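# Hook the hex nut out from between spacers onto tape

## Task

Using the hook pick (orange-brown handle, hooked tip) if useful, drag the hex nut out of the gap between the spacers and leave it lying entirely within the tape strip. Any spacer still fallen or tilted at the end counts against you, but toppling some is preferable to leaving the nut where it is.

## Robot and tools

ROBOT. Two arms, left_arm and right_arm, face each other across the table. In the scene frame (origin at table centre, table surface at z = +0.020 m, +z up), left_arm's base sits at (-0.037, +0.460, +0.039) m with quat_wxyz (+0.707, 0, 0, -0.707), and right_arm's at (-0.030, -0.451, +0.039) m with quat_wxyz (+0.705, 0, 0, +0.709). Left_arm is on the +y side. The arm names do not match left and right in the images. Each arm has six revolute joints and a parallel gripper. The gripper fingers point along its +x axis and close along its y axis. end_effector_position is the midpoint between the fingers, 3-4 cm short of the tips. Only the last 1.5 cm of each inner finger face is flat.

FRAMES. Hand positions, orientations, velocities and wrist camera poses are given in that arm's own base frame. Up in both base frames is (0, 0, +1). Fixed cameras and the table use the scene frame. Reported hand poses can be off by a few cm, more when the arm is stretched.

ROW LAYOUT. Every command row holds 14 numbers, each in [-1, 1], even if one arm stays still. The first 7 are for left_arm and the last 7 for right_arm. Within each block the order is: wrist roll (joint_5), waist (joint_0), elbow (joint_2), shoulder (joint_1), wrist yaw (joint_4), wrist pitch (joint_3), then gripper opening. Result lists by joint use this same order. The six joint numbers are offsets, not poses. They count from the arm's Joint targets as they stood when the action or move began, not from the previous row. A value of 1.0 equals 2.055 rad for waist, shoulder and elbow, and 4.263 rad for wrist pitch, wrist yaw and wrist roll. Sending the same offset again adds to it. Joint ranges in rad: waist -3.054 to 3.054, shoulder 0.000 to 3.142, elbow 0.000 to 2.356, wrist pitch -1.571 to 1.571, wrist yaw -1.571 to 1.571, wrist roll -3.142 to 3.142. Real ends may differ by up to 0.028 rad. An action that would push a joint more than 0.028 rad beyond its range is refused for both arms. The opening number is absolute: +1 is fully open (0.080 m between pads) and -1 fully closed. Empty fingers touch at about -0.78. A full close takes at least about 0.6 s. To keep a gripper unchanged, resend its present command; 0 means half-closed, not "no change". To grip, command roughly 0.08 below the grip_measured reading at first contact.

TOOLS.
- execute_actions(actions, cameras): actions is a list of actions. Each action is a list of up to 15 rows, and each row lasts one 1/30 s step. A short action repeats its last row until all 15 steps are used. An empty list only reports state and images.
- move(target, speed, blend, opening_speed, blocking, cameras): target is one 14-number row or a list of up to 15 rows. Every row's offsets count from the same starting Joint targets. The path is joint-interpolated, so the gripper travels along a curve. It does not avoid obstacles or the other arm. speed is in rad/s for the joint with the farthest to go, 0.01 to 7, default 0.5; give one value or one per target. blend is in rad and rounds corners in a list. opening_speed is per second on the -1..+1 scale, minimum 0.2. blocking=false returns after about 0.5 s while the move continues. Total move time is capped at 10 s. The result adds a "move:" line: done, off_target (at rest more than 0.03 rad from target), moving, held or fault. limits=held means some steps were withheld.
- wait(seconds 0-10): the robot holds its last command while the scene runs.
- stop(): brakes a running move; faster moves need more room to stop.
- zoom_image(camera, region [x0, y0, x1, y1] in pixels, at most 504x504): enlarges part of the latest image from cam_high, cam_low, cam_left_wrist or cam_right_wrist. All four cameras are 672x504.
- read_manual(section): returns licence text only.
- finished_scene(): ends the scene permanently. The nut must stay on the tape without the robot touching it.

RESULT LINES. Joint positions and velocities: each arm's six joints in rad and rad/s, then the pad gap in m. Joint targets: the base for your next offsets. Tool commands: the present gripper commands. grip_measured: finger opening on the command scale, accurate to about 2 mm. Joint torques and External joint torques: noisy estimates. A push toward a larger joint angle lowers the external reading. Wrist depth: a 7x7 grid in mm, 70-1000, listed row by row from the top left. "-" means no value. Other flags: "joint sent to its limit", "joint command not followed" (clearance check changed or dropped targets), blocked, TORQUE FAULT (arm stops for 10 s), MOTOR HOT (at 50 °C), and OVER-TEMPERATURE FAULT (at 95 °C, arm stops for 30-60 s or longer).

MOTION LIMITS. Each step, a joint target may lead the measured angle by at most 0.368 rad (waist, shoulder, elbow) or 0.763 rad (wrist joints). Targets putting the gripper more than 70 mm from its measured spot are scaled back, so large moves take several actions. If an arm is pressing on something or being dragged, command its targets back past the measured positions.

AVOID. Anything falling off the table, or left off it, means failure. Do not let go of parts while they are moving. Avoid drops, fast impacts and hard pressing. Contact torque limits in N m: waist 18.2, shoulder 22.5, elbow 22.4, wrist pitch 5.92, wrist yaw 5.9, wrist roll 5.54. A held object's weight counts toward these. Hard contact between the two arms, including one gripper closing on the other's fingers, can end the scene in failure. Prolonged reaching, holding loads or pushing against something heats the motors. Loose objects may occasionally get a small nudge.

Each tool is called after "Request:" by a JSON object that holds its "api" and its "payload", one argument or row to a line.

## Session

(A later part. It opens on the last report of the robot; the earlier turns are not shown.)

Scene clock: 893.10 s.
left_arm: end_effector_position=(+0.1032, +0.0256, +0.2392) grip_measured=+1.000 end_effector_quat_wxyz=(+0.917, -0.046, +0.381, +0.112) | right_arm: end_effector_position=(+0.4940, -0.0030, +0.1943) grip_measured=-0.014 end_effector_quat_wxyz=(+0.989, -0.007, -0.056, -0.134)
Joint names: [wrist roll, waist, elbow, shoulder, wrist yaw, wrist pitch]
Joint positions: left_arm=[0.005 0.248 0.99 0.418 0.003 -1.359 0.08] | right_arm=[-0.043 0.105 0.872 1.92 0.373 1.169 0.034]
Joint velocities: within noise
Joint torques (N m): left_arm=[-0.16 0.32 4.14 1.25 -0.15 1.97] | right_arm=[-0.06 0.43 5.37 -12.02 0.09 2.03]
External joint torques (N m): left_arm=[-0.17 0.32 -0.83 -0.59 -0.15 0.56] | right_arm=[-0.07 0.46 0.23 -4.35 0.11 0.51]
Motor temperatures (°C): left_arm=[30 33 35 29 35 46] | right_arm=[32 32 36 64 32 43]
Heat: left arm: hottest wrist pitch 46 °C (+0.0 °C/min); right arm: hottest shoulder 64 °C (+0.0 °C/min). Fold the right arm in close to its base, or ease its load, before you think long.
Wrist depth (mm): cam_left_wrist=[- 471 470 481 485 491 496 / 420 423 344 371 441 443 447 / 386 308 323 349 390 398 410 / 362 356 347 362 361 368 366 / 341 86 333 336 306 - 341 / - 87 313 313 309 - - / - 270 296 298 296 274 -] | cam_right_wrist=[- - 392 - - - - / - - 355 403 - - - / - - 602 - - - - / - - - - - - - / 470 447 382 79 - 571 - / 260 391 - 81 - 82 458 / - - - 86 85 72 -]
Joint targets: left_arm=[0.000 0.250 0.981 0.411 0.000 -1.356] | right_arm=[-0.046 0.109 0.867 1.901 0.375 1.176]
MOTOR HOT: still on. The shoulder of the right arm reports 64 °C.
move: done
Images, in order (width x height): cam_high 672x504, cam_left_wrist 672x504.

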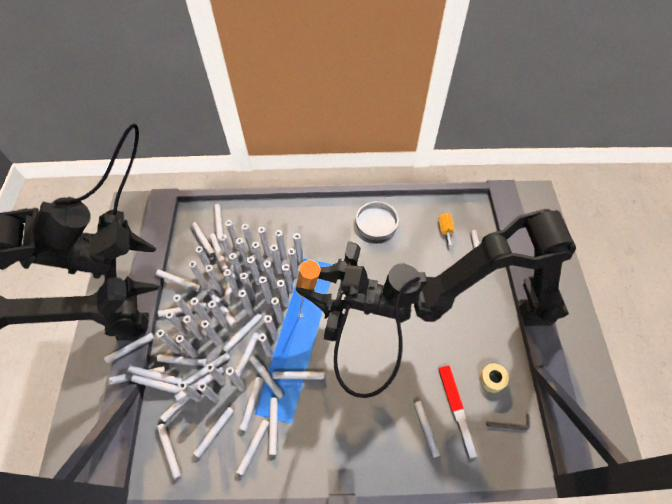

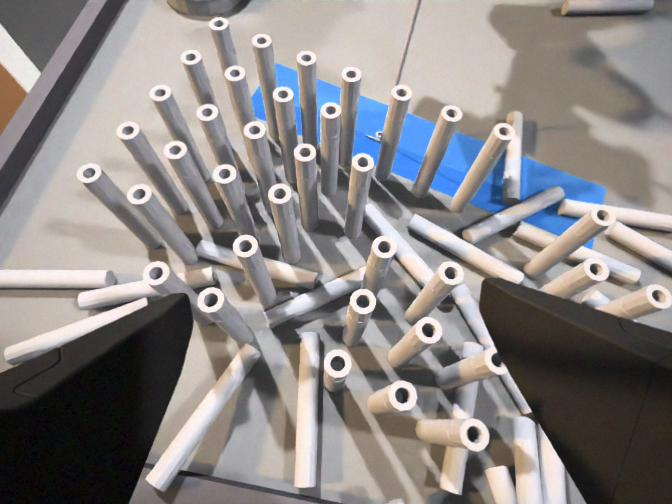

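Request:
{"api": "execute_actions", "payload": {
  "actions": []
}}

Scene clock: 914.27 s.
left_arm: end_effector_position=(+0.1032, +0.0256, +0.2392) grip_measured=+1.000 end_effector_quat_wxyz=(+0.917, -0.046, +0.381, +0.112) | right_arm: end_effector_position=(+0.4939, -0.0030, +0.1942) grip_measured=-0.014 end_effector_quat_wxyz=(+0.989, -0.007, -0.056, -0.135)
Joint names: [wrist roll, waist, elbow, shoulder, wrist yaw, wrist pitch]
Joint positions: left_arm=[0.005 0.248 0.99 0.418 0.003 -1.359 0.08] | right_arm=[-0.043 0.105 0.871 1.92 0.373 1.17 0.034]
Joint velocities: within noise
Joint torques (N m): left_arm=[-0.16 0.31 4.12 1.2 -0.16 1.98] | right_arm=[-0.06 0.46 5.26 -12.03 0.08 2.02]
External joint torques (N m): left_arm=[-0.16 0.31 -0.89 -0.63 -0.16 0.57] | right_arm=[-0.06 0.45 0.14 -4.44 0.11 0.5]
Motor temperatures (°C): left_arm=[30 32 35 29 35 46] | right_arm=[32 32 35 60 32 45]
Heat: left arm: hottest wrist pitch 46 °C (+0.0 °C/min); right arm: hottest shoulder 60 °C (-1.0 °C/min). Fold the right arm in close to its base, or ease its load, before you think long.
Wrist depth (mm): cam_left_wrist=[- 472 469 482 485 490 494 / 419 422 343 370 440 447 449 / 388 308 324 348 389 398 409 / 361 356 348 363 362 369 365 / 339 86 332 335 306 - 342 / - 87 313 314 309 - - / - 271 295 299 297 275 -] | cam_right_wrist=[- - 388 - - - - / - - 355 404 - - - / - - 599 - - - - / - - - - - - - / 465 448 382 79 - 570 - / 263 391 - 81 - 82 460 / - - - 86 85 73 -]
Joint targets: left_arm=[0.000 0.250 0.981 0.411 0.000 -1.356] | right_arm=[-0.046 0.109 0.867 1.901 0.376 1.176]
Tool commands: left_gripper/opening=+1.0 right_gripper/opening=-0.13
MOTOR HOT: still on. The shoulder of the right arm reports 60 °C.

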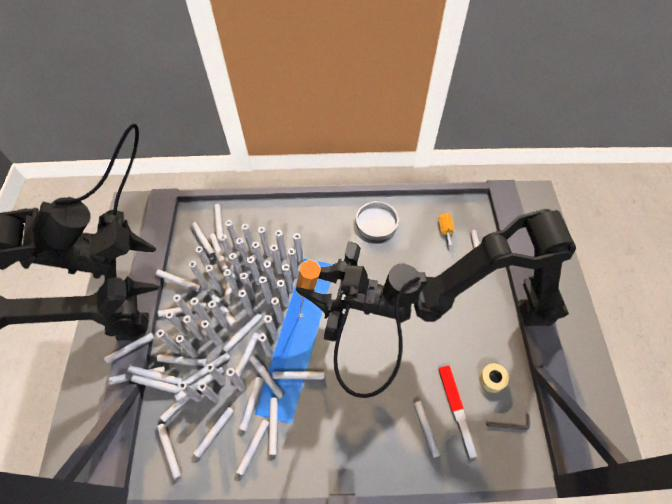

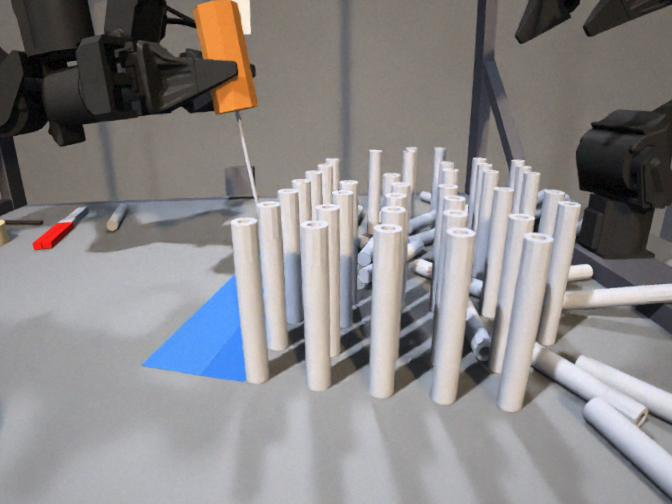

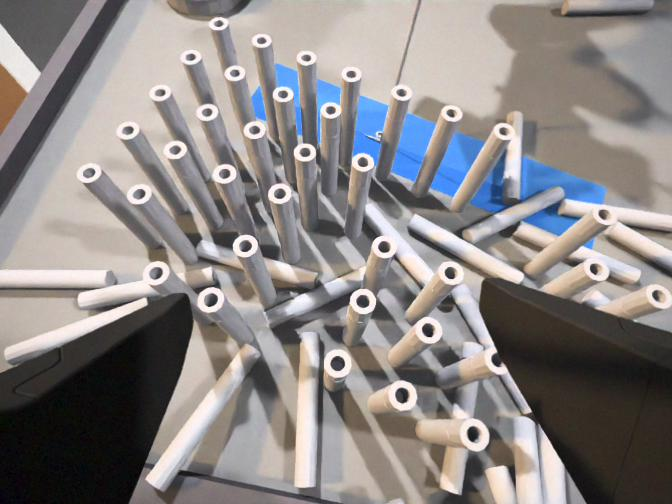

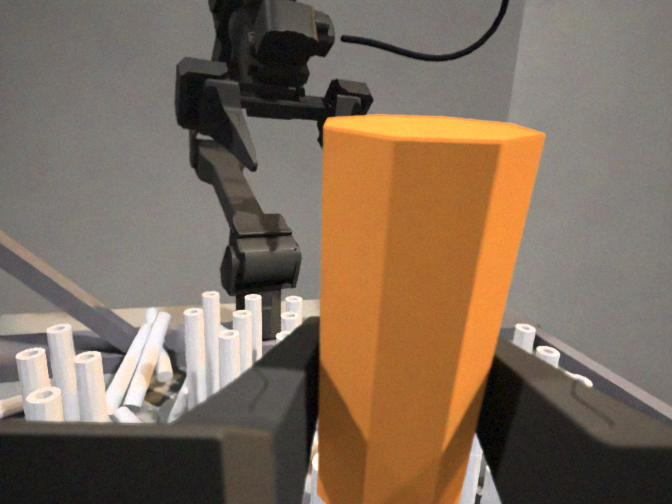

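Request:
{"api": "zoom_image", "payload": {
  "camera": "cam_left_wrist",
  "region": [300, 80, 460, 200]
}}

Request:
{"api": "zoom_image", "payload": {
  "camera": "cam_high",
  "region": [240, 250, 360, 340]
}}

Scaled by 3.150 from the camera's 672x504 image, which has a finer 960x720 frame.

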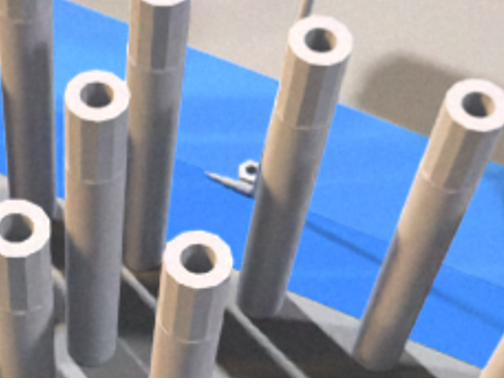

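Scaled by 4.200 from the camera's 672x504 image, which has a finer 960x720 frame.

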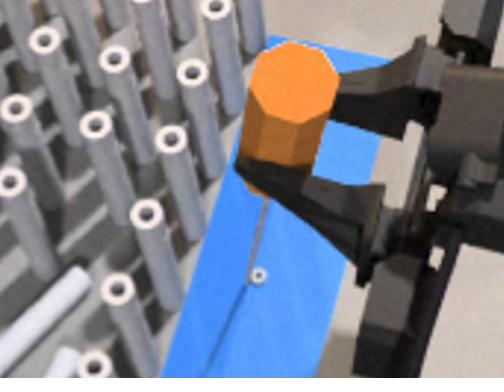

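Request:
{"api": "move", "payload": {
  "target": [0,0,0,0,0,0,1.0,0,0,0.01946,0,0,-0.00938,-0.13],
  "speed": 0.1,
  "cameras": ["cam_left_wrist","cam_high"]
}}

Request:
{"api": "zoom_image", "payload": {
  "camera": "cam_left_wrist",
  "region": [300, 80, 460, 200]
}}

Scene clock: 933.63 s.
left_arm: end_effector_position=(+0.1032, +0.0256, +0.2392) grip_measured=+1.000 end_effector_quat_wxyz=(+0.917, -0.046, +0.381, +0.112) | right_arm: end_effector_position=(+0.4978, -0.0025, +0.1956) grip_measured=-0.014 end_effector_quat_wxyz=(+0.990, -0.009, -0.049, -0.135)
Joint names: [wrist roll, waist, elbow, shoulder, wrist yaw, wrist pitch]
Joint positions: left_arm=[0.005 0.248 0.99 0.418 0.003 -1.359 0.08] | right_arm=[-0.044 0.106 0.892 1.918 0.374 1.134 0.034]
Joint velocities: within noise
Joint torques (N m): left_arm=[-0.16 0.28 4.1 1.18 -0.15 1.97] | right_arm=[-0.05 0.49 7.88 -11.87 0.07 1.76]
External joint torques (N m): left_arm=[-0.16 0.28 -0.88 -0.66 -0.15 0.56] | right_arm=[-0.05 0.5 2.72 -4.26 0.09 0.26]
Motor temperatures (°C): left_arm=[30 32 35 29 35 46] | right_arm=[32 32 35 59 32 46]
Heat: left arm: hottest wrist pitch 46 °C (+0.0 °C/min); right arm: hottest shoulder 59 °C (-3.0 °C/min). Fold the right arm in close to its base, or ease its load, before you think long.
Wrist depth (mm): cam_left_wrist=[- 471 467 486 485 491 496 / 418 421 344 371 441 445 447 / 386 307 323 348 389 397 410 / 360 358 349 361 362 368 366 / 339 86 334 335 305 - 342 / - 87 312 313 308 - - / - 271 296 298 296 276 -] | cam_right_wrist=[- - 362 370 - - - / - - 351 393 - - - / - - 599 - - - - / - - - - - - - / 421 443 343 79 - 606 - / 263 385 - 81 76 82 456 / - - - 85 85 72 -]
Joint targets: left_arm=[0.000 0.250 0.981 0.411 0.000 -1.356] | right_arm=[-0.046 0.109 0.907 1.901 0.376 1.136]
MOTOR HOT: still on. The shoulder of the right arm reports 59 °C.
move: done
Images, in order (width x height): cam_high 672x504, cam_left_wrist 672x504.

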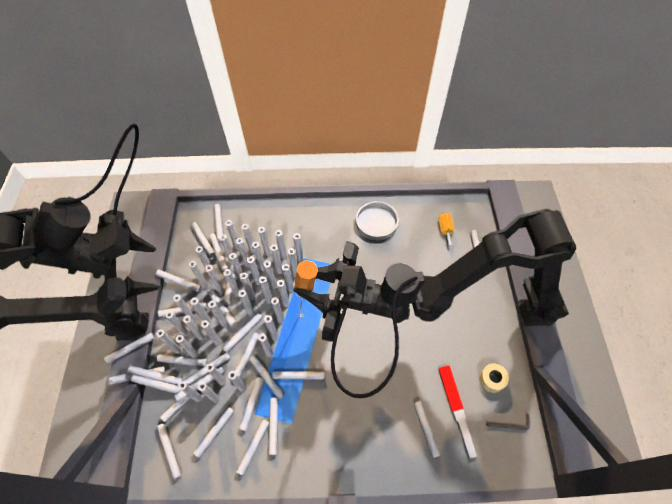

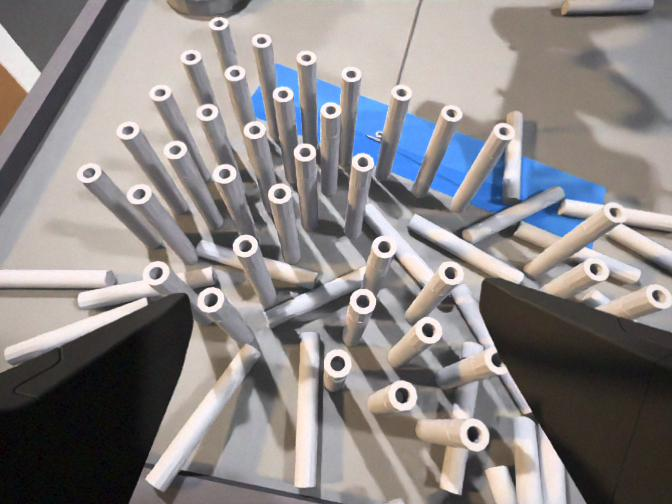

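Scaled by 3.150 from the camera's 672x504 image, which has a finer 960x720 frame.

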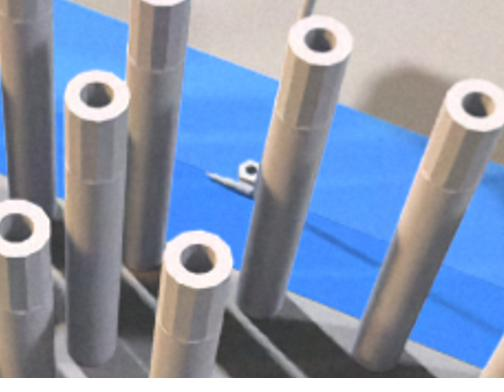

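Request:
{"api": "move", "payload": {
  "target": [
    [0,0,0,0,0,0,1.0,0,0,0.00584,-0.0146,0,-0.00352,-0.13],
    [0,0,0,0,0,0,1.0,0,0,0.0292,-0.0876,0,-0.0516,-0.13]
  ],
  "speed": 0.15,
  "cameras": ["cam_left_wrist","cam_high"]
}}

Request:
{"api": "zoom_image", "payload": {
  "camera": "cam_left_wrist",
  "region": [300, 60, 460, 200]
}}

Scene clock: 941.80 s.
left_arm: end_effector_position=(+0.1032, +0.0256, +0.2392) grip_measured=+1.000 end_effector_quat_wxyz=(+0.917, -0.046, +0.381, +0.112) | right_arm: end_effector_position=(+0.4891, -0.0034, +0.2579) grip_measured=-0.014 end_effector_quat_wxyz=(+0.989, -0.007, -0.057, -0.135)
Joint names: [wrist roll, waist, elbow, shoulder, wrist yaw, wrist pitch]
Joint positions: left_arm=[0.005 0.248 0.99 0.418 0.003 -1.359 0.08] | right_arm=[-0.044 0.106 0.952 1.741 0.374 0.913 0.034]
Joint velocities: within noise
Joint torques (N m): left_arm=[-0.17 0.28 4.13 1.22 -0.16 1.98] | right_arm=[-0.05 0.43 8.68 -11.41 0.06 1.77]
External joint torques (N m): left_arm=[-0.17 0.29 -0.86 -0.63 -0.16 0.56] | right_arm=[-0.06 0.43 2.71 -4.18 0.09 0.24]
Motor temperatures (°C): left_arm=[30 32 35 29 35 46] | right_arm=[32 32 36 58 32 45]
Heat: left arm: hottest wrist pitch 46 °C (+0.0 °C/min); right arm: hottest shoulder 58 °C (-4.0 °C/min). Fold the right arm in close to its base, or ease its load, before you think long.
Wrist depth (mm): cam_left_wrist=[- 471 468 484 486 492 496 / 420 424 344 372 435 446 449 / 389 308 323 349 390 399 409 / 360 355 349 361 360 368 365 / 339 86 332 335 315 - 343 / - 87 312 313 308 - - / - 270 296 298 296 275 -] | cam_right_wrist=[- - 398 - - - - / - - 421 - - - - / - - 360 - - - - / - - - - - - - / - - - 79 - - - / 468 456 - 81 76 82 - / - - - 85 85 72 -]
Joint targets: left_arm=[0.000 0.250 0.981 0.411 0.000 -1.356] | right_arm=[-0.046 0.109 0.967 1.721 0.376 0.916]
MOTOR HOT: still on. The shoulder of the right arm reports 58 °C.
move: done
Images, in order (width x height): cam_high 672x504, cam_left_wrist 672x504.

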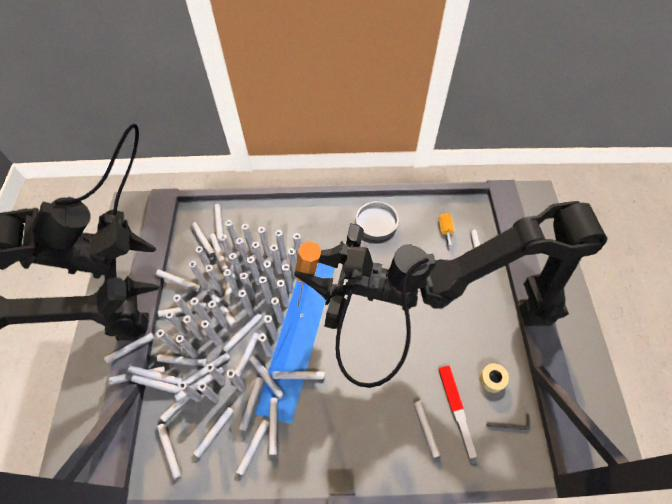

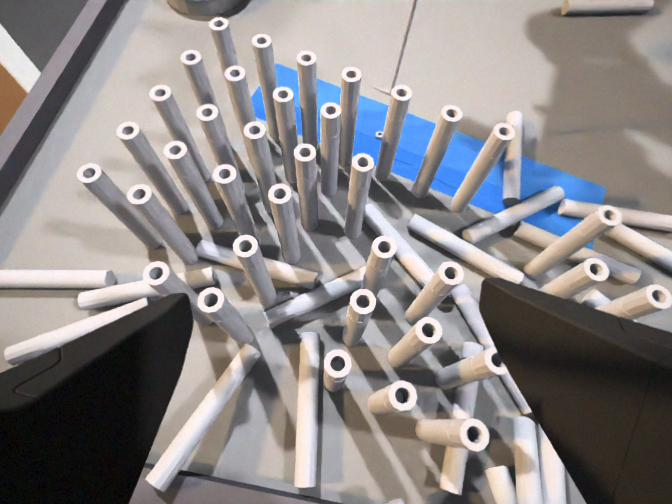

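Scaled by 3.150 from the camera's 672x504 image, which has a finer 960x720 frame.

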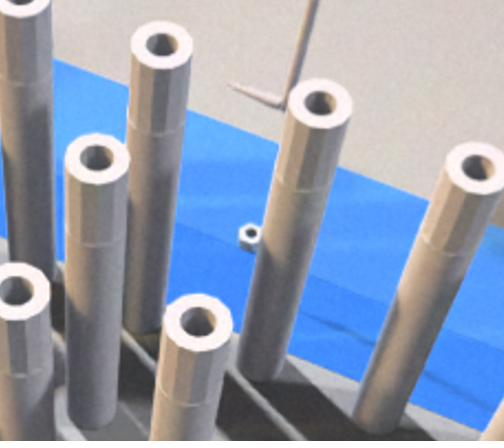

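Request:
{"api": "move", "payload": {
  "target": [
    [0,0,0,0,0,0,1.0,0.01079,-0.15036,-0.05742,-0.19075,-0.0882,-0.10251,-0.13],
    [0,0,0,0,0,0,1.0,-0.02651,-0.23309,0.17518,-0.15328,-0.0882,-0.38048,-0.13],
    [0,0,0,0,0,0,1.0,-0.0638,-0.28175,0.42798,0.17611,-0.0882,-0.55421,-0.13]
  ],
  "speed": [0.6,0.9,0.7],
  "blend": [0.1,0.1,0]
}}

Scene clock: 975.07 s.
left_arm: end_effector_position=(+0.1032, +0.0256, +0.2392) grip_measured=+1.000 end_effector_quat_wxyz=(+0.917, -0.046, +0.381, +0.112) | right_arm: end_effector_position=(+0.3349, -0.1695, +0.1161) grip_measured=-0.014 end_effector_quat_wxyz=(+0.665, +0.069, +0.742, -0.039)
Joint names: [wrist roll, waist, elbow, shoulder, wrist yaw, wrist pitch]
Joint positions: left_arm=[0.005 0.248 0.99 0.418 0.003 -1.359 0.08] | right_arm=[-0.314 -0.467 1.835 2.08 0.003 -1.443 0.034]
Joint velocities: within noise
Joint torques (N m): left_arm=[-0.15 0.25 4.15 1.24 -0.17 1.98] | right_arm=[-0.1 -0.28 7.66 -10.81 -0.11 -0.14]
External joint torques (N m): left_arm=[-0.15 0.25 -0.76 -0.66 -0.16 0.58] | right_arm=[-0.1 -0.27 2.35 -1.94 -0.1 -0.29]
Motor temperatures (°C): left_arm=[30 32 35 29 35 46] | right_arm=[32 32 40 56 32 44]
Heat: left arm: hottest wrist pitch 46 °C (+0.0 °C/min); right arm: hottest shoulder 56 °C (-4.1 °C/min). Fold the right arm in close to its base, or ease its load, before you think long.
Wrist depth (mm): cam_left_wrist=[- 470 472 482 487 489 496 / 420 424 345 370 438 446 447 / 388 307 323 349 388 399 412 / 360 355 349 361 363 367 366 / 339 86 333 336 306 - 341 / - 86 312 312 309 - - / - 270 295 297 296 275 -] | cam_right_wrist=[165 163 160 157 155 151 148 / 178 176 172 167 163 161 159 / 195 191 188 - - 174 173 / 212 208 205 - - 186 183 / 237 232 225 79 - 208 207 / 262 253 - 81 76 82 224 / - - - 85 85 72 -]
Joint targets: left_arm=[0.000 0.250 0.981 0.411 0.000 -1.356] | right_arm=[-0.318 -0.470 1.847 2.083 -0.001 -1.447]
MOTOR HOT: still on. The shoulder of the right arm reports 56 °C.
move: done

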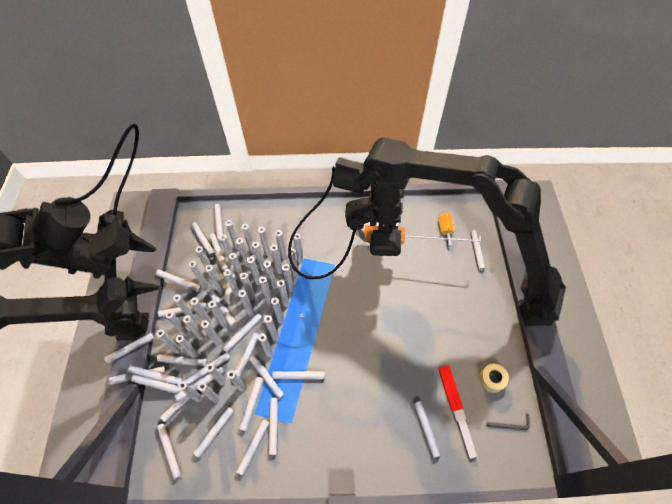

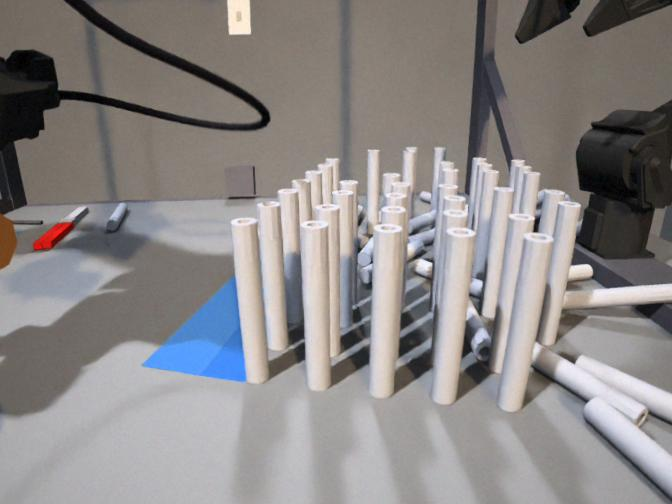

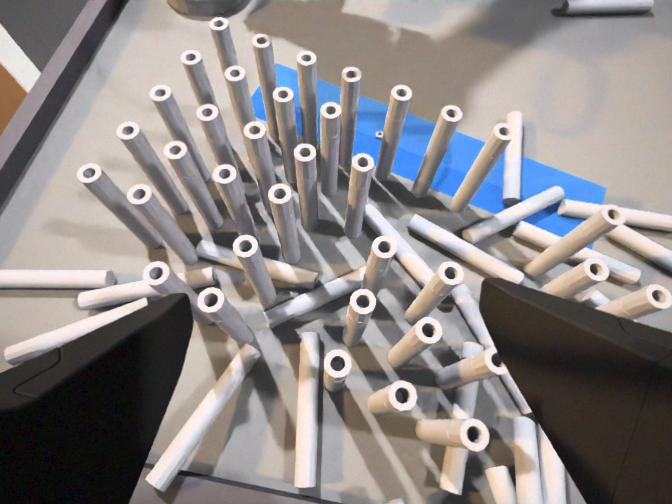

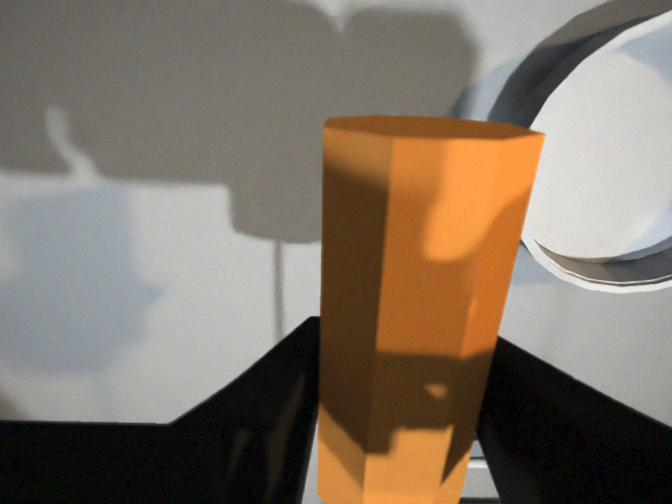

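Request:
{"api": "move", "payload": {
  "target": [0,0,0,0,0,0,1.0,0,0,-0.10929,0.01757,0,0.06115,-0.13],
  "speed": 0.3,
  "cameras": ["cam_low","cam_high","cam_right_wrist"]
}}

Scene clock: 985.67 s.
left_arm: end_effector_position=(+0.1032, +0.0256, +0.2392) grip_measured=+1.000 end_effector_quat_wxyz=(+0.917, -0.046, +0.381, +0.112) | right_arm: end_effector_position=(+0.3372, -0.1707, +0.0502) grip_measured=-0.014 end_effector_quat_wxyz=(+0.669, +0.067, +0.739, -0.040)
Joint names: [wrist roll, waist, elbow, shoulder, wrist yaw, wrist pitch]
Joint positions: left_arm=[0.005 0.248 0.99 0.418 0.003 -1.359 0.08] | right_arm=[-0.314 -0.467 1.626 2.116 0.003 -1.189 0.034]
Joint velocities: within noise
Joint torques (N m): left_arm=[-0.16 0.28 4.13 1.18 -0.15 1.98] | right_arm=[-0.1 -0.21 5.43 -10.79 -0.11 0.31]
External joint torques (N m): left_arm=[-0.16 0.29 -0.85 -0.61 -0.15 0.59] | right_arm=[-0.09 -0.2 0.32 -1.92 -0.09 0.16]
Motor temperatures (°C): left_arm=[30 32 35 29 35 46] | right_arm=[32 32 39 57 32 42]
Heat: left arm: hottest wrist pitch 46 °C (+0.0 °C/min); right arm: hottest shoulder 57 °C (-2.0 °C/min). Fold the right arm in close to its base, or ease its load, before you think long.
Wrist depth (mm): cam_left_wrist=[- 472 458 480 486 494 495 / 421 421 344 370 441 448 449 / 385 307 323 348 391 398 410 / 361 354 349 362 362 368 366 / 340 86 332 334 306 - 343 / - 87 312 313 308 - - / - 270 297 298 297 275 -] | cam_right_wrist=[- 103 102 100 99 97 97 / 113 111 110 106 103 103 101 / 122 122 117 - - 113 104 / 134 132 131 - - 120 115 / 148 147 142 79 - 132 128 / 165 159 - 81 76 82 128 / - - - 86 85 72 -]
Joint targets: left_arm=[0.000 0.250 0.981 0.411 0.000 -1.356] | right_arm=[-0.318 -0.470 1.622 2.119 -0.001 -1.186]
MOTOR HOT: still on. The shoulder of the right arm reports 57 °C.
move: done
Images, in order (width x height): cam_high 672x504, cam_low 672x504, cam_right_wrist 672x504.

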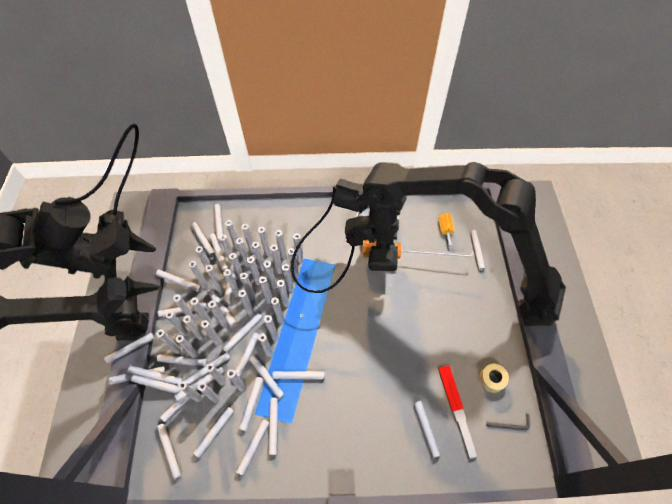

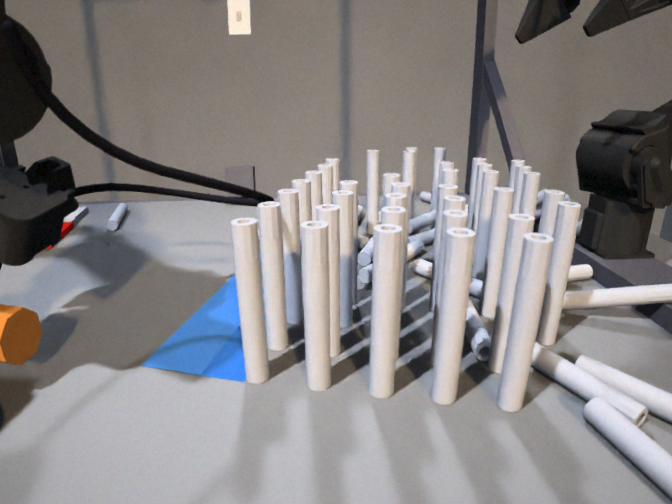

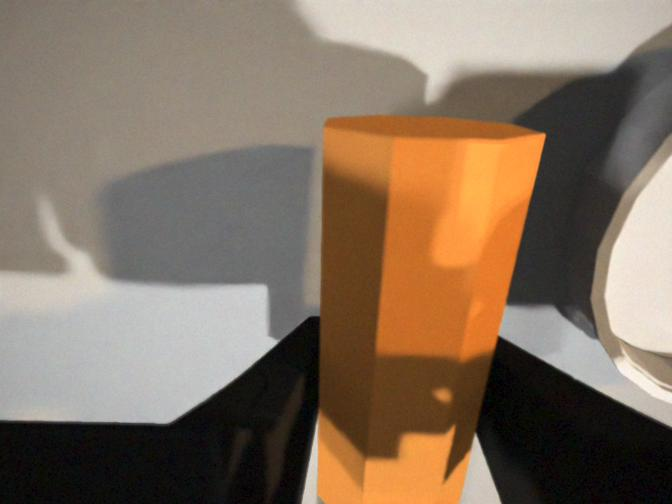

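Request:
{"api": "move", "payload": {
  "target": [0,0,0,0,0,0,1.0,0,0,-0.01156,0.00558,0,0.00827,-0.13],
  "speed": 0.06,
  "cameras": ["cam_low","cam_right_wrist"]
}}

Request:
{"api": "move", "payload": {
  "target": [0,0,0,0,0,0,1.0,0,0,-0.00578,0.00279,0,0.00413,-0.13],
  "speed": 0.05,
  "cameras": ["cam_low"]
}}

Scene clock: 1009.30 s.
left_arm: end_effector_position=(+0.1032, +0.0256, +0.2392) grip_measured=+1.000 end_effector_quat_wxyz=(+0.917, -0.046, +0.381, +0.112) | right_arm: end_effector_position=(+0.3378, -0.1710, +0.0411) grip_measured=-0.014 end_effector_quat_wxyz=(+0.670, +0.067, +0.738, -0.041)
Joint names: [wrist roll, waist, elbow, shoulder, wrist yaw, wrist pitch]
Joint positions: left_arm=[0.005 0.248 0.99 0.418 0.003 -1.359 0.08] | right_arm=[-0.314 -0.467 1.603 2.124 0.003 -1.153 0.034]
Joint velocities: within noise
Joint torques (N m): left_arm=[-0.15 0.29 4.11 1.19 -0.16 1.98] | right_arm=[-0.1 -0.2 5.26 -10.44 -0.12 0.33]
External joint torques (N m): left_arm=[-0.15 0.29 -0.86 -0.65 -0.16 0.57] | right_arm=[-0.1 -0.19 0.18 -1.46 -0.1 0.2]
Motor temperatures (°C): left_arm=[30 32 35 29 35 46] | right_arm=[32 32 37 54 32 40]
Heat: left arm: hottest wrist pitch 46 °C (+0.0 °C/min); right arm: hottest shoulder 54 °C (-3.0 °C/min). Fold the right arm in close to its base, or ease its load, before you think long.
Wrist depth (mm): cam_left_wrist=[- 472 460 481 485 493 496 / 418 421 343 372 441 446 449 / 386 307 323 348 389 397 410 / 361 357 348 363 362 369 365 / 339 86 333 335 306 - 342 / - 87 313 313 308 - - / - 271 296 298 296 275 -] | cam_right_wrist=[- 95 94 94 93 - 90 / - 103 101 98 95 96 93 / 113 112 111 - - 104 98 / 123 123 119 - - 113 104 / 136 134 130 79 - 122 117 / 152 146 - 81 76 82 129 / - - - 85 85 72 -]
Joint targets: left_arm=[0.000 0.250 0.981 0.411 0.000 -1.356] | right_arm=[-0.318 -0.470 1.598 2.130 -0.001 -1.150]
MOTOR HOT: still on. The shoulder of the right arm reports 54 °C.
move: done
Images, in order (width x height): cam_low 672x504, cam_right_wrist 672x504.

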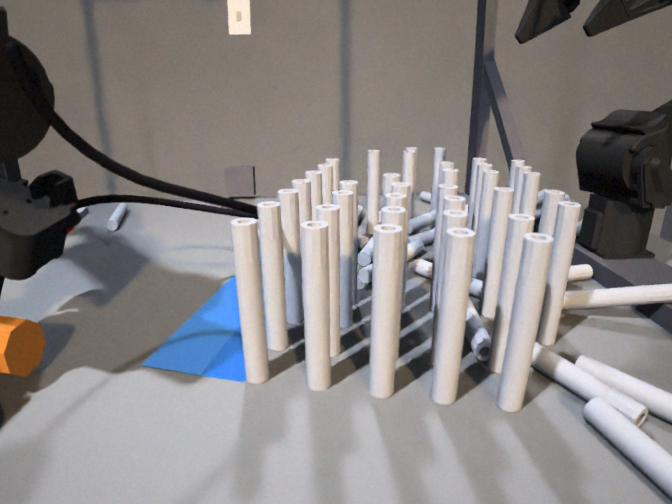

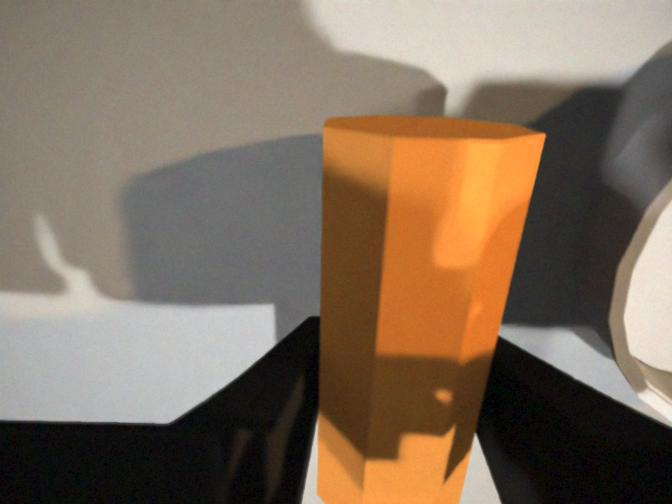

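Scene clock: 1010.03 s.
left_arm: end_effector_position=(+0.1032, +0.0256, +0.2392) grip_measured=+1.000 end_effector_quat_wxyz=(+0.917, -0.046, +0.381, +0.112) | right_arm: end_effector_position=(+0.3378, -0.1710, +0.0362) grip_measured=-0.014 end_effector_quat_wxyz=(+0.670, +0.067, +0.738, -0.041)
Joint names: [wrist roll, waist, elbow, shoulder, wrist yaw, wrist pitch]
Joint positions: left_arm=[0.005 0.248 0.99 0.418 0.003 -1.359 0.08] | right_arm=[-0.314 -0.467 1.591 2.13 0.003 -1.136 0.034]
Joint velocities: within noise
Joint torques (N m): left_arm=[-0.15 0.31 4.15 1.22 -0.16 1.98] | right_arm=[-0.1 -0.21 5.24 -10.51 -0.11 0.28]
External joint torques (N m): left_arm=[-0.16 0.31 -0.82 -0.62 -0.16 0.58] | right_arm=[-0.1 -0.19 0.17 -1.61 -0.1 0.12]
Motor temperatures (°C): left_arm=[30 32 35 29 35 46] | right_arm=[32 32 37 54 32 40]
Heat: left arm: hottest wrist pitch 46 °C (+0.0 °C/min); right arm: hottest shoulder 54 °C (-3.0 °C/min). Fold the right arm in close to its base, or ease its load, before you think long.
Wrist depth (mm): cam_left_wrist=[- 471 459 480 487 491 494 / 418 422 344 371 441 446 450 / 387 307 322 348 390 398 409 / 363 356 347 364 362 368 366 / 340 86 333 335 306 - 342 / - 87 312 313 309 - - / - 271 295 298 297 275 -] | cam_right_wrist=[- 91 88 90 88 - 85 / - 98 96 94 91 91 90 / 108 107 105 - - 100 95 / - 117 113 - - 109 101 / 130 128 125 79 - 116 110 / 145 139 - 81 77 82 125 / - - - 85 85 72 -]
Joint targets: left_arm=[0.000 0.250 0.981 0.411 0.000 -1.356] | right_arm=[-0.318 -0.470 1.587 2.136 -0.001 -1.133]
MOTOR HOT: still on. The shoulder of the right arm reports 54 °C.
move: done
Images, in order (width x height): cam_low 672x504.

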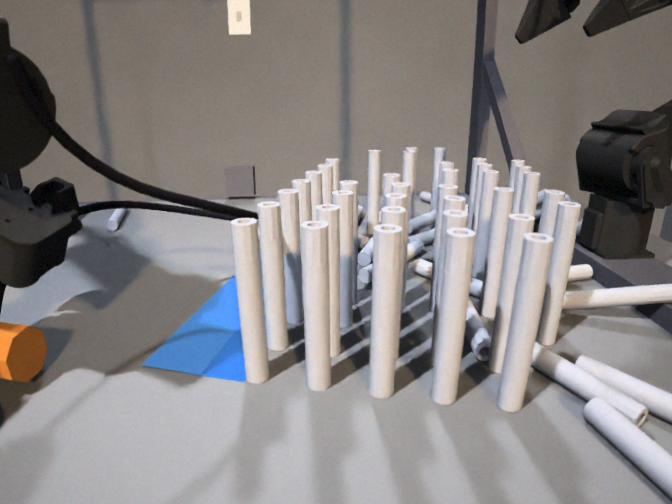

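Request:
{"api": "move", "payload": {
  "target": [0,0,0,0,0,0,1.0,0,0,-0.00462,0.00223,0,0.00331,-0.13],
  "speed": 0.05,
  "cameras": ["cam_low"]
}}

Request:
{"api": "move", "payload": {
  "target": [0,0,0,0,0,0,1.0,0,0,-0.00347,0.00167,0,0.00248,-0.13],
  "speed": 0.05,
  "cameras": ["cam_low"]
}}

Scene clock: 1014.07 s.
left_arm: end_effector_position=(+0.1032, +0.0256, +0.2392) grip_measured=+1.000 end_effector_quat_wxyz=(+0.917, -0.046, +0.381, +0.112) | right_arm: end_effector_position=(+0.3378, -0.1710, +0.0322) grip_measured=-0.014 end_effector_quat_wxyz=(+0.670, +0.067, +0.738, -0.041)
Joint names: [wrist roll, waist, elbow, shoulder, wrist yaw, wrist pitch]
Joint positions: left_arm=[0.005 0.248 0.99 0.418 0.003 -1.359 0.08] | right_arm=[-0.314 -0.467 1.582 2.134 0.003 -1.121 0.034]
Joint velocities: within noise
Joint torques (N m): left_arm=[-0.16 0.26 4.17 1.17 -0.16 2] | right_arm=[-0.09 -0.22 5.22 -10.39 -0.11 0.29]
External joint torques (N m): left_arm=[-0.16 0.26 -0.82 -0.68 -0.16 0.58] | right_arm=[-0.09 -0.27 0.15 -1.41 -0.09 0.13]
Motor temperatures (°C): left_arm=[30 32 35 29 35 46] | right_arm=[32 32 37 54 32 39]
Heat: left arm: hottest wrist pitch 46 °C (+0.0 °C/min); right arm: hottest shoulder 54 °C (-3.0 °C/min). Fold the right arm in close to its base, or ease its load, before you think long.
Wrist depth (mm): cam_left_wrist=[- 470 459 480 485 492 494 / 417 421 343 365 438 447 447 / 387 307 324 349 391 399 410 / 359 355 347 363 359 368 366 / 341 86 332 335 315 - 341 / - 87 312 313 308 - - / - 271 296 298 296 275 -] | cam_right_wrist=[- 87 84 85 83 82 82 / - 94 - 90 88 88 87 / 103 102 101 - - 96 92 / - 112 110 - - 104 100 / 124 122 120 79 - 111 109 / 139 134 - 81 77 82 96 / - - - 86 85 72 -]
Joint targets: left_arm=[0.000 0.250 0.981 0.411 0.000 -1.356] | right_arm=[-0.318 -0.470 1.577 2.141 -0.001 -1.119]
MOTOR HOT: still on. The shoulder of the right arm reports 54 °C.
move: done
Images, in order (width x height): cam_low 672x504.

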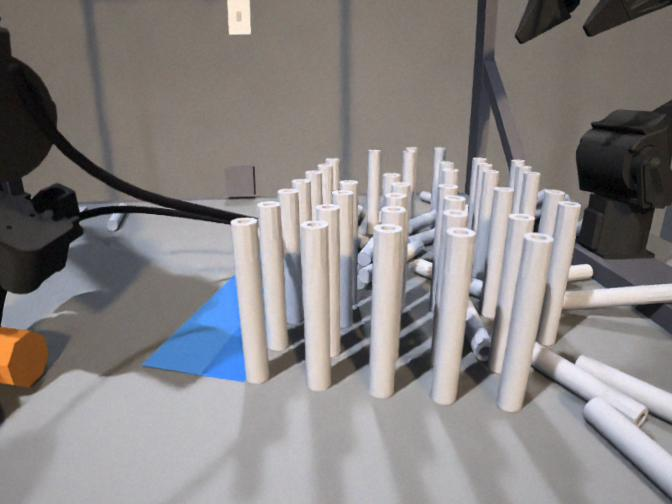

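Scene clock: 1014.77 s.
left_arm: end_effector_position=(+0.1032, +0.0256, +0.2392) grip_measured=+1.000 end_effector_quat_wxyz=(+0.917, -0.046, +0.381, +0.112) | right_arm: end_effector_position=(+0.3378, -0.1710, +0.0293) grip_measured=-0.014 end_effector_quat_wxyz=(+0.670, +0.067, +0.738, -0.041)
Joint names: [wrist roll, waist, elbow, shoulder, wrist yaw, wrist pitch]
Joint positions: left_arm=[0.005 0.248 0.99 0.418 0.003 -1.359 0.08] | right_arm=[-0.314 -0.467 1.575 2.137 0.003 -1.111 0.034]
Joint velocities: within noise
Joint torques (N m): left_arm=[-0.16 0.3 4.17 1.22 -0.16 1.98] | right_arm=[-0.1 -0.2 5.14 -10.28 -0.11 0.3]
External joint torques (N m): left_arm=[-0.16 0.3 -0.81 -0.63 -0.16 0.57] | right_arm=[-0.1 -0.2 0.08 -1.31 -0.1 0.14]
Motor temperatures (°C): left_arm=[30 32 35 29 35 46] | right_arm=[32 32 37 54 32 39]
Heat: left arm: hottest wrist pitch 46 °C (+0.0 °C/min); right arm: hottest shoulder 54 °C (-3.0 °C/min). Fold the right arm in close to its base, or ease its load, before you think long.
Wrist depth (mm): cam_left_wrist=[- 472 464 481 488 490 495 / 417 425 344 365 440 442 447 / 385 308 323 348 389 400 410 / 361 356 348 363 362 369 365 / 339 86 332 336 305 - 343 / - 87 313 313 309 - - / - 271 296 298 295 275 -] | cam_right_wrist=[- 85 83 82 81 80 - / - 92 93 87 85 86 85 / 100 99 98 - - 93 91 / - 108 107 - - 99 96 / 121 120 117 79 - 108 105 / 135 129 - 81 77 82 92 / - - - 85 85 72 -]
Joint targets: left_arm=[0.000 0.250 0.981 0.411 0.000 -1.356] | right_arm=[-0.318 -0.470 1.570 2.144 -0.001 -1.109]
MOTOR HOT: still on. The shoulder of the right arm reports 54 °C.
move: done
Images, in order (width x height): cam_low 672x504.

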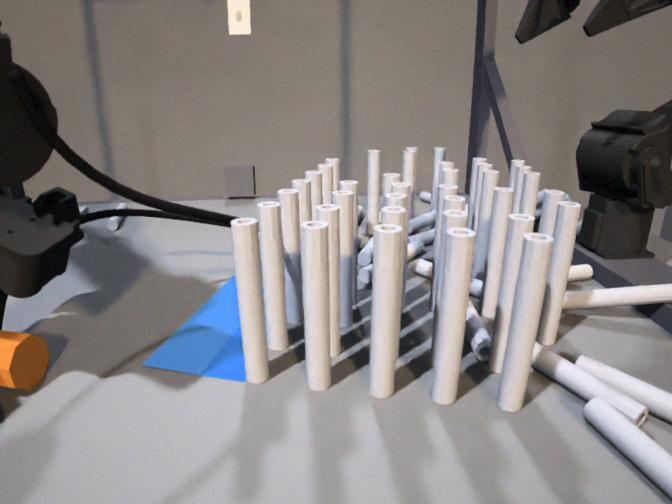

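Request:
{"api": "zoom_image", "payload": {
  "camera": "cam_low",
  "region": [0, 290, 120, 420]
}}

Request:
{"api": "move", "payload": {
  "target": [0,0,0,0,0,0,1.0,0,0,-0.00347,0.00167,0,0.00248,-0.13],
  "speed": 0.05,
  "cameras": ["cam_low"]
}}

Request:
{"api": "zoom_image", "payload": {
  "camera": "cam_low",
  "region": [0, 290, 120, 420]
}}

Scaled by 3.877 from the camera's 672x504 image, which has a finer 960x720 frame.

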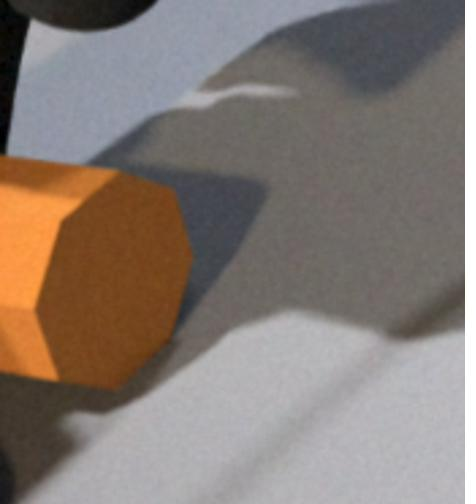

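Scene clock: 1018.60 s.
left_arm: end_effector_position=(+0.1032, +0.0256, +0.2392) grip_measured=+1.000 end_effector_quat_wxyz=(+0.917, -0.046, +0.381, +0.112) | right_arm: end_effector_position=(+0.3382, -0.1712, +0.0281) grip_measured=-0.014 end_effector_quat_wxyz=(+0.672, +0.066, +0.737, -0.042)
Joint names: [wrist roll, waist, elbow, shoulder, wrist yaw, wrist pitch]
Joint positions: left_arm=[0.005 0.248 0.99 0.418 0.003 -1.359 0.08] | right_arm=[-0.314 -0.467 1.57 2.137 0.003 -1.102 0.034]
Joint velocities: within noise
Joint torques (N m): left_arm=[-0.16 0.26 4.12 1.2 -0.15 1.98] | right_arm=[-0.09 -0.22 4.84 -9.93 -0.11 0.45]
External joint torques (N m): left_arm=[-0.16 0.26 -0.88 -0.64 -0.15 0.57] | right_arm=[-0.09 -0.23 -0.25 -0.92 -0.09 0.27]
Motor temperatures (°C): left_arm=[30 32 35 29 35 46] | right_arm=[32 32 37 54 32 39]
Heat: left arm: hottest wrist pitch 46 °C (+0.0 °C/min); right arm: hottest shoulder 54 °C (-3.0 °C/min). Fold the right arm in close to its base, or ease its load, before you think long.
Wrist depth (mm): cam_left_wrist=[- 473 464 480 485 494 497 / 419 422 343 365 439 446 447 / 388 308 323 348 390 399 412 / 360 357 349 361 362 368 367 / 341 86 334 335 315 - 342 / - 87 312 315 309 - - / - 270 296 298 296 275 -] | cam_right_wrist=[- 85 83 82 81 80 - / - 91 92 87 84 86 84 / 99 99 97 - - 92 91 / - 107 107 - - 98 96 / 120 119 116 78 - 107 104 / - 128 - 81 - 82 92 / - - - 86 85 72 -]
Joint targets: left_arm=[0.000 0.250 0.981 0.411 0.000 -1.356] | right_arm=[-0.318 -0.470 1.563 2.148 0.000 -1.098]
MOTOR HOT: still on. The shoulder of the right arm reports 54 °C.
move: done
Images, in order (width x height): cam_low 672x504.

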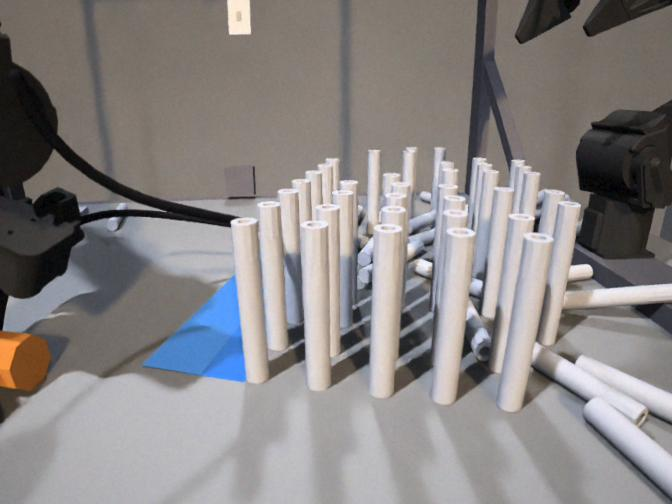

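Scaled by 3.877 from the camera's 672x504 image, which has a finer 960x720 frame.

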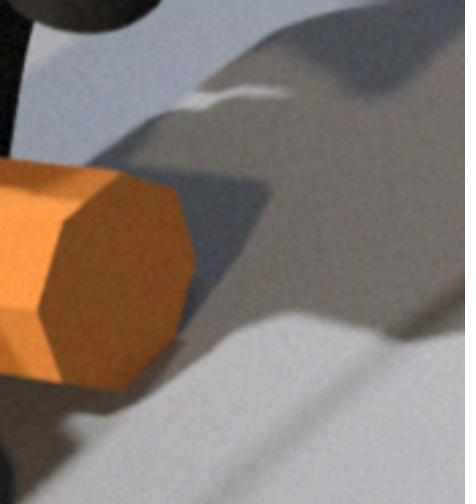

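Request:
{"api": "move", "payload": {
  "target": [0,0,0,0,0,0,1.0,0,0,0,0,0,0,0.25],
  "speed": 0.1,
  "opening_speed": 0.4,
  "cameras": ["cam_low","cam_right_wrist"]
}}

Scene clock: 1023.63 s.
left_arm: end_effector_position=(+0.1032, +0.0256, +0.2392) grip_measured=+1.000 end_effector_quat_wxyz=(+0.917, -0.046, +0.381, +0.112) | right_arm: end_effector_position=(+0.3380, -0.1709, +0.0268) grip_measured=+0.247 end_effector_quat_wxyz=(+0.671, +0.067, +0.737, -0.041)
Joint names: [wrist roll, waist, elbow, shoulder, wrist yaw, wrist pitch]
Joint positions: left_arm=[0.005 0.248 0.99 0.418 0.003 -1.359 0.08] | right_arm=[-0.314 -0.467 1.568 2.14 0.002 -1.1 0.046]
Joint velocities: within noise
Joint torques (N m): left_arm=[-0.15 0.26 4.11 1.18 -0.16 1.97] | right_arm=[-0.09 -0.34 5.06 -10.22 -0.09 0.29]
External joint torques (N m): left_arm=[-0.15 0.25 -0.87 -0.66 -0.15 0.56] | right_arm=[-0.09 -0.34 0.01 -1.24 -0.07 0.13]
Motor temperatures (°C): left_arm=[30 32 35 29 35 46] | right_arm=[32 32 36 54 32 39]
Heat: left arm: hottest wrist pitch 46 °C (+0.0 °C/min); right arm: hottest shoulder 54 °C (-2.0 °C/min). Fold the right arm in close to its base, or ease its load, before you think long.
Wrist depth (mm): cam_left_wrist=[- 470 465 481 486 491 495 / 417 422 344 366 440 443 449 / 385 307 323 349 393 398 410 / 361 357 348 362 362 368 366 / 340 86 333 334 315 - 342 / - 87 312 312 308 - - / - 271 297 297 296 276 -] | cam_right_wrist=[- 84 81 80 79 79 - / - 90 90 85 83 83 83 / 98 97 96 - - - 89 / - 105 105 - - 96 96 / 118 117 114 80 - 103 104 / - - - 82 77 86 88 / - - - 91 87 73 -]
Joint targets: left_arm=[0.000 0.250 0.981 0.411 0.000 -1.356] | right_arm=[-0.318 -0.470 1.563 2.148 -0.001 -1.098]
MOTOR HOT: still on. The shoulder of the right arm reports 54 °C.
move: done
Images, in order (width x height): cam_low 672x504, cam_right_wrist 672x504.

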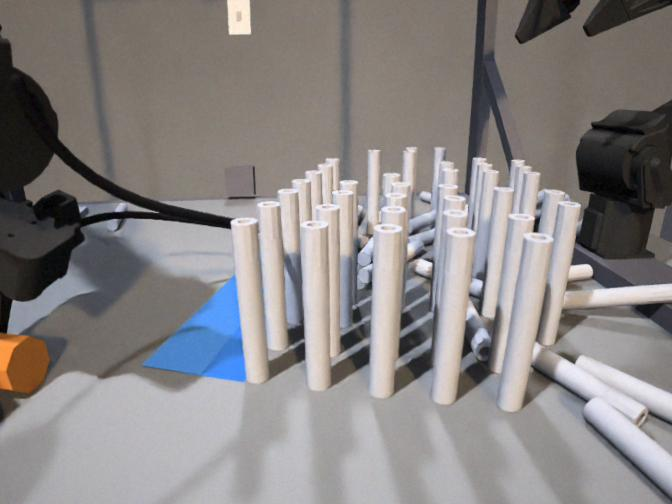

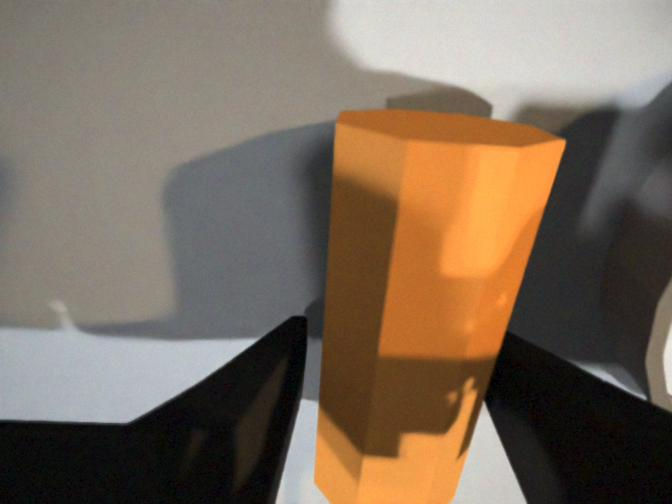

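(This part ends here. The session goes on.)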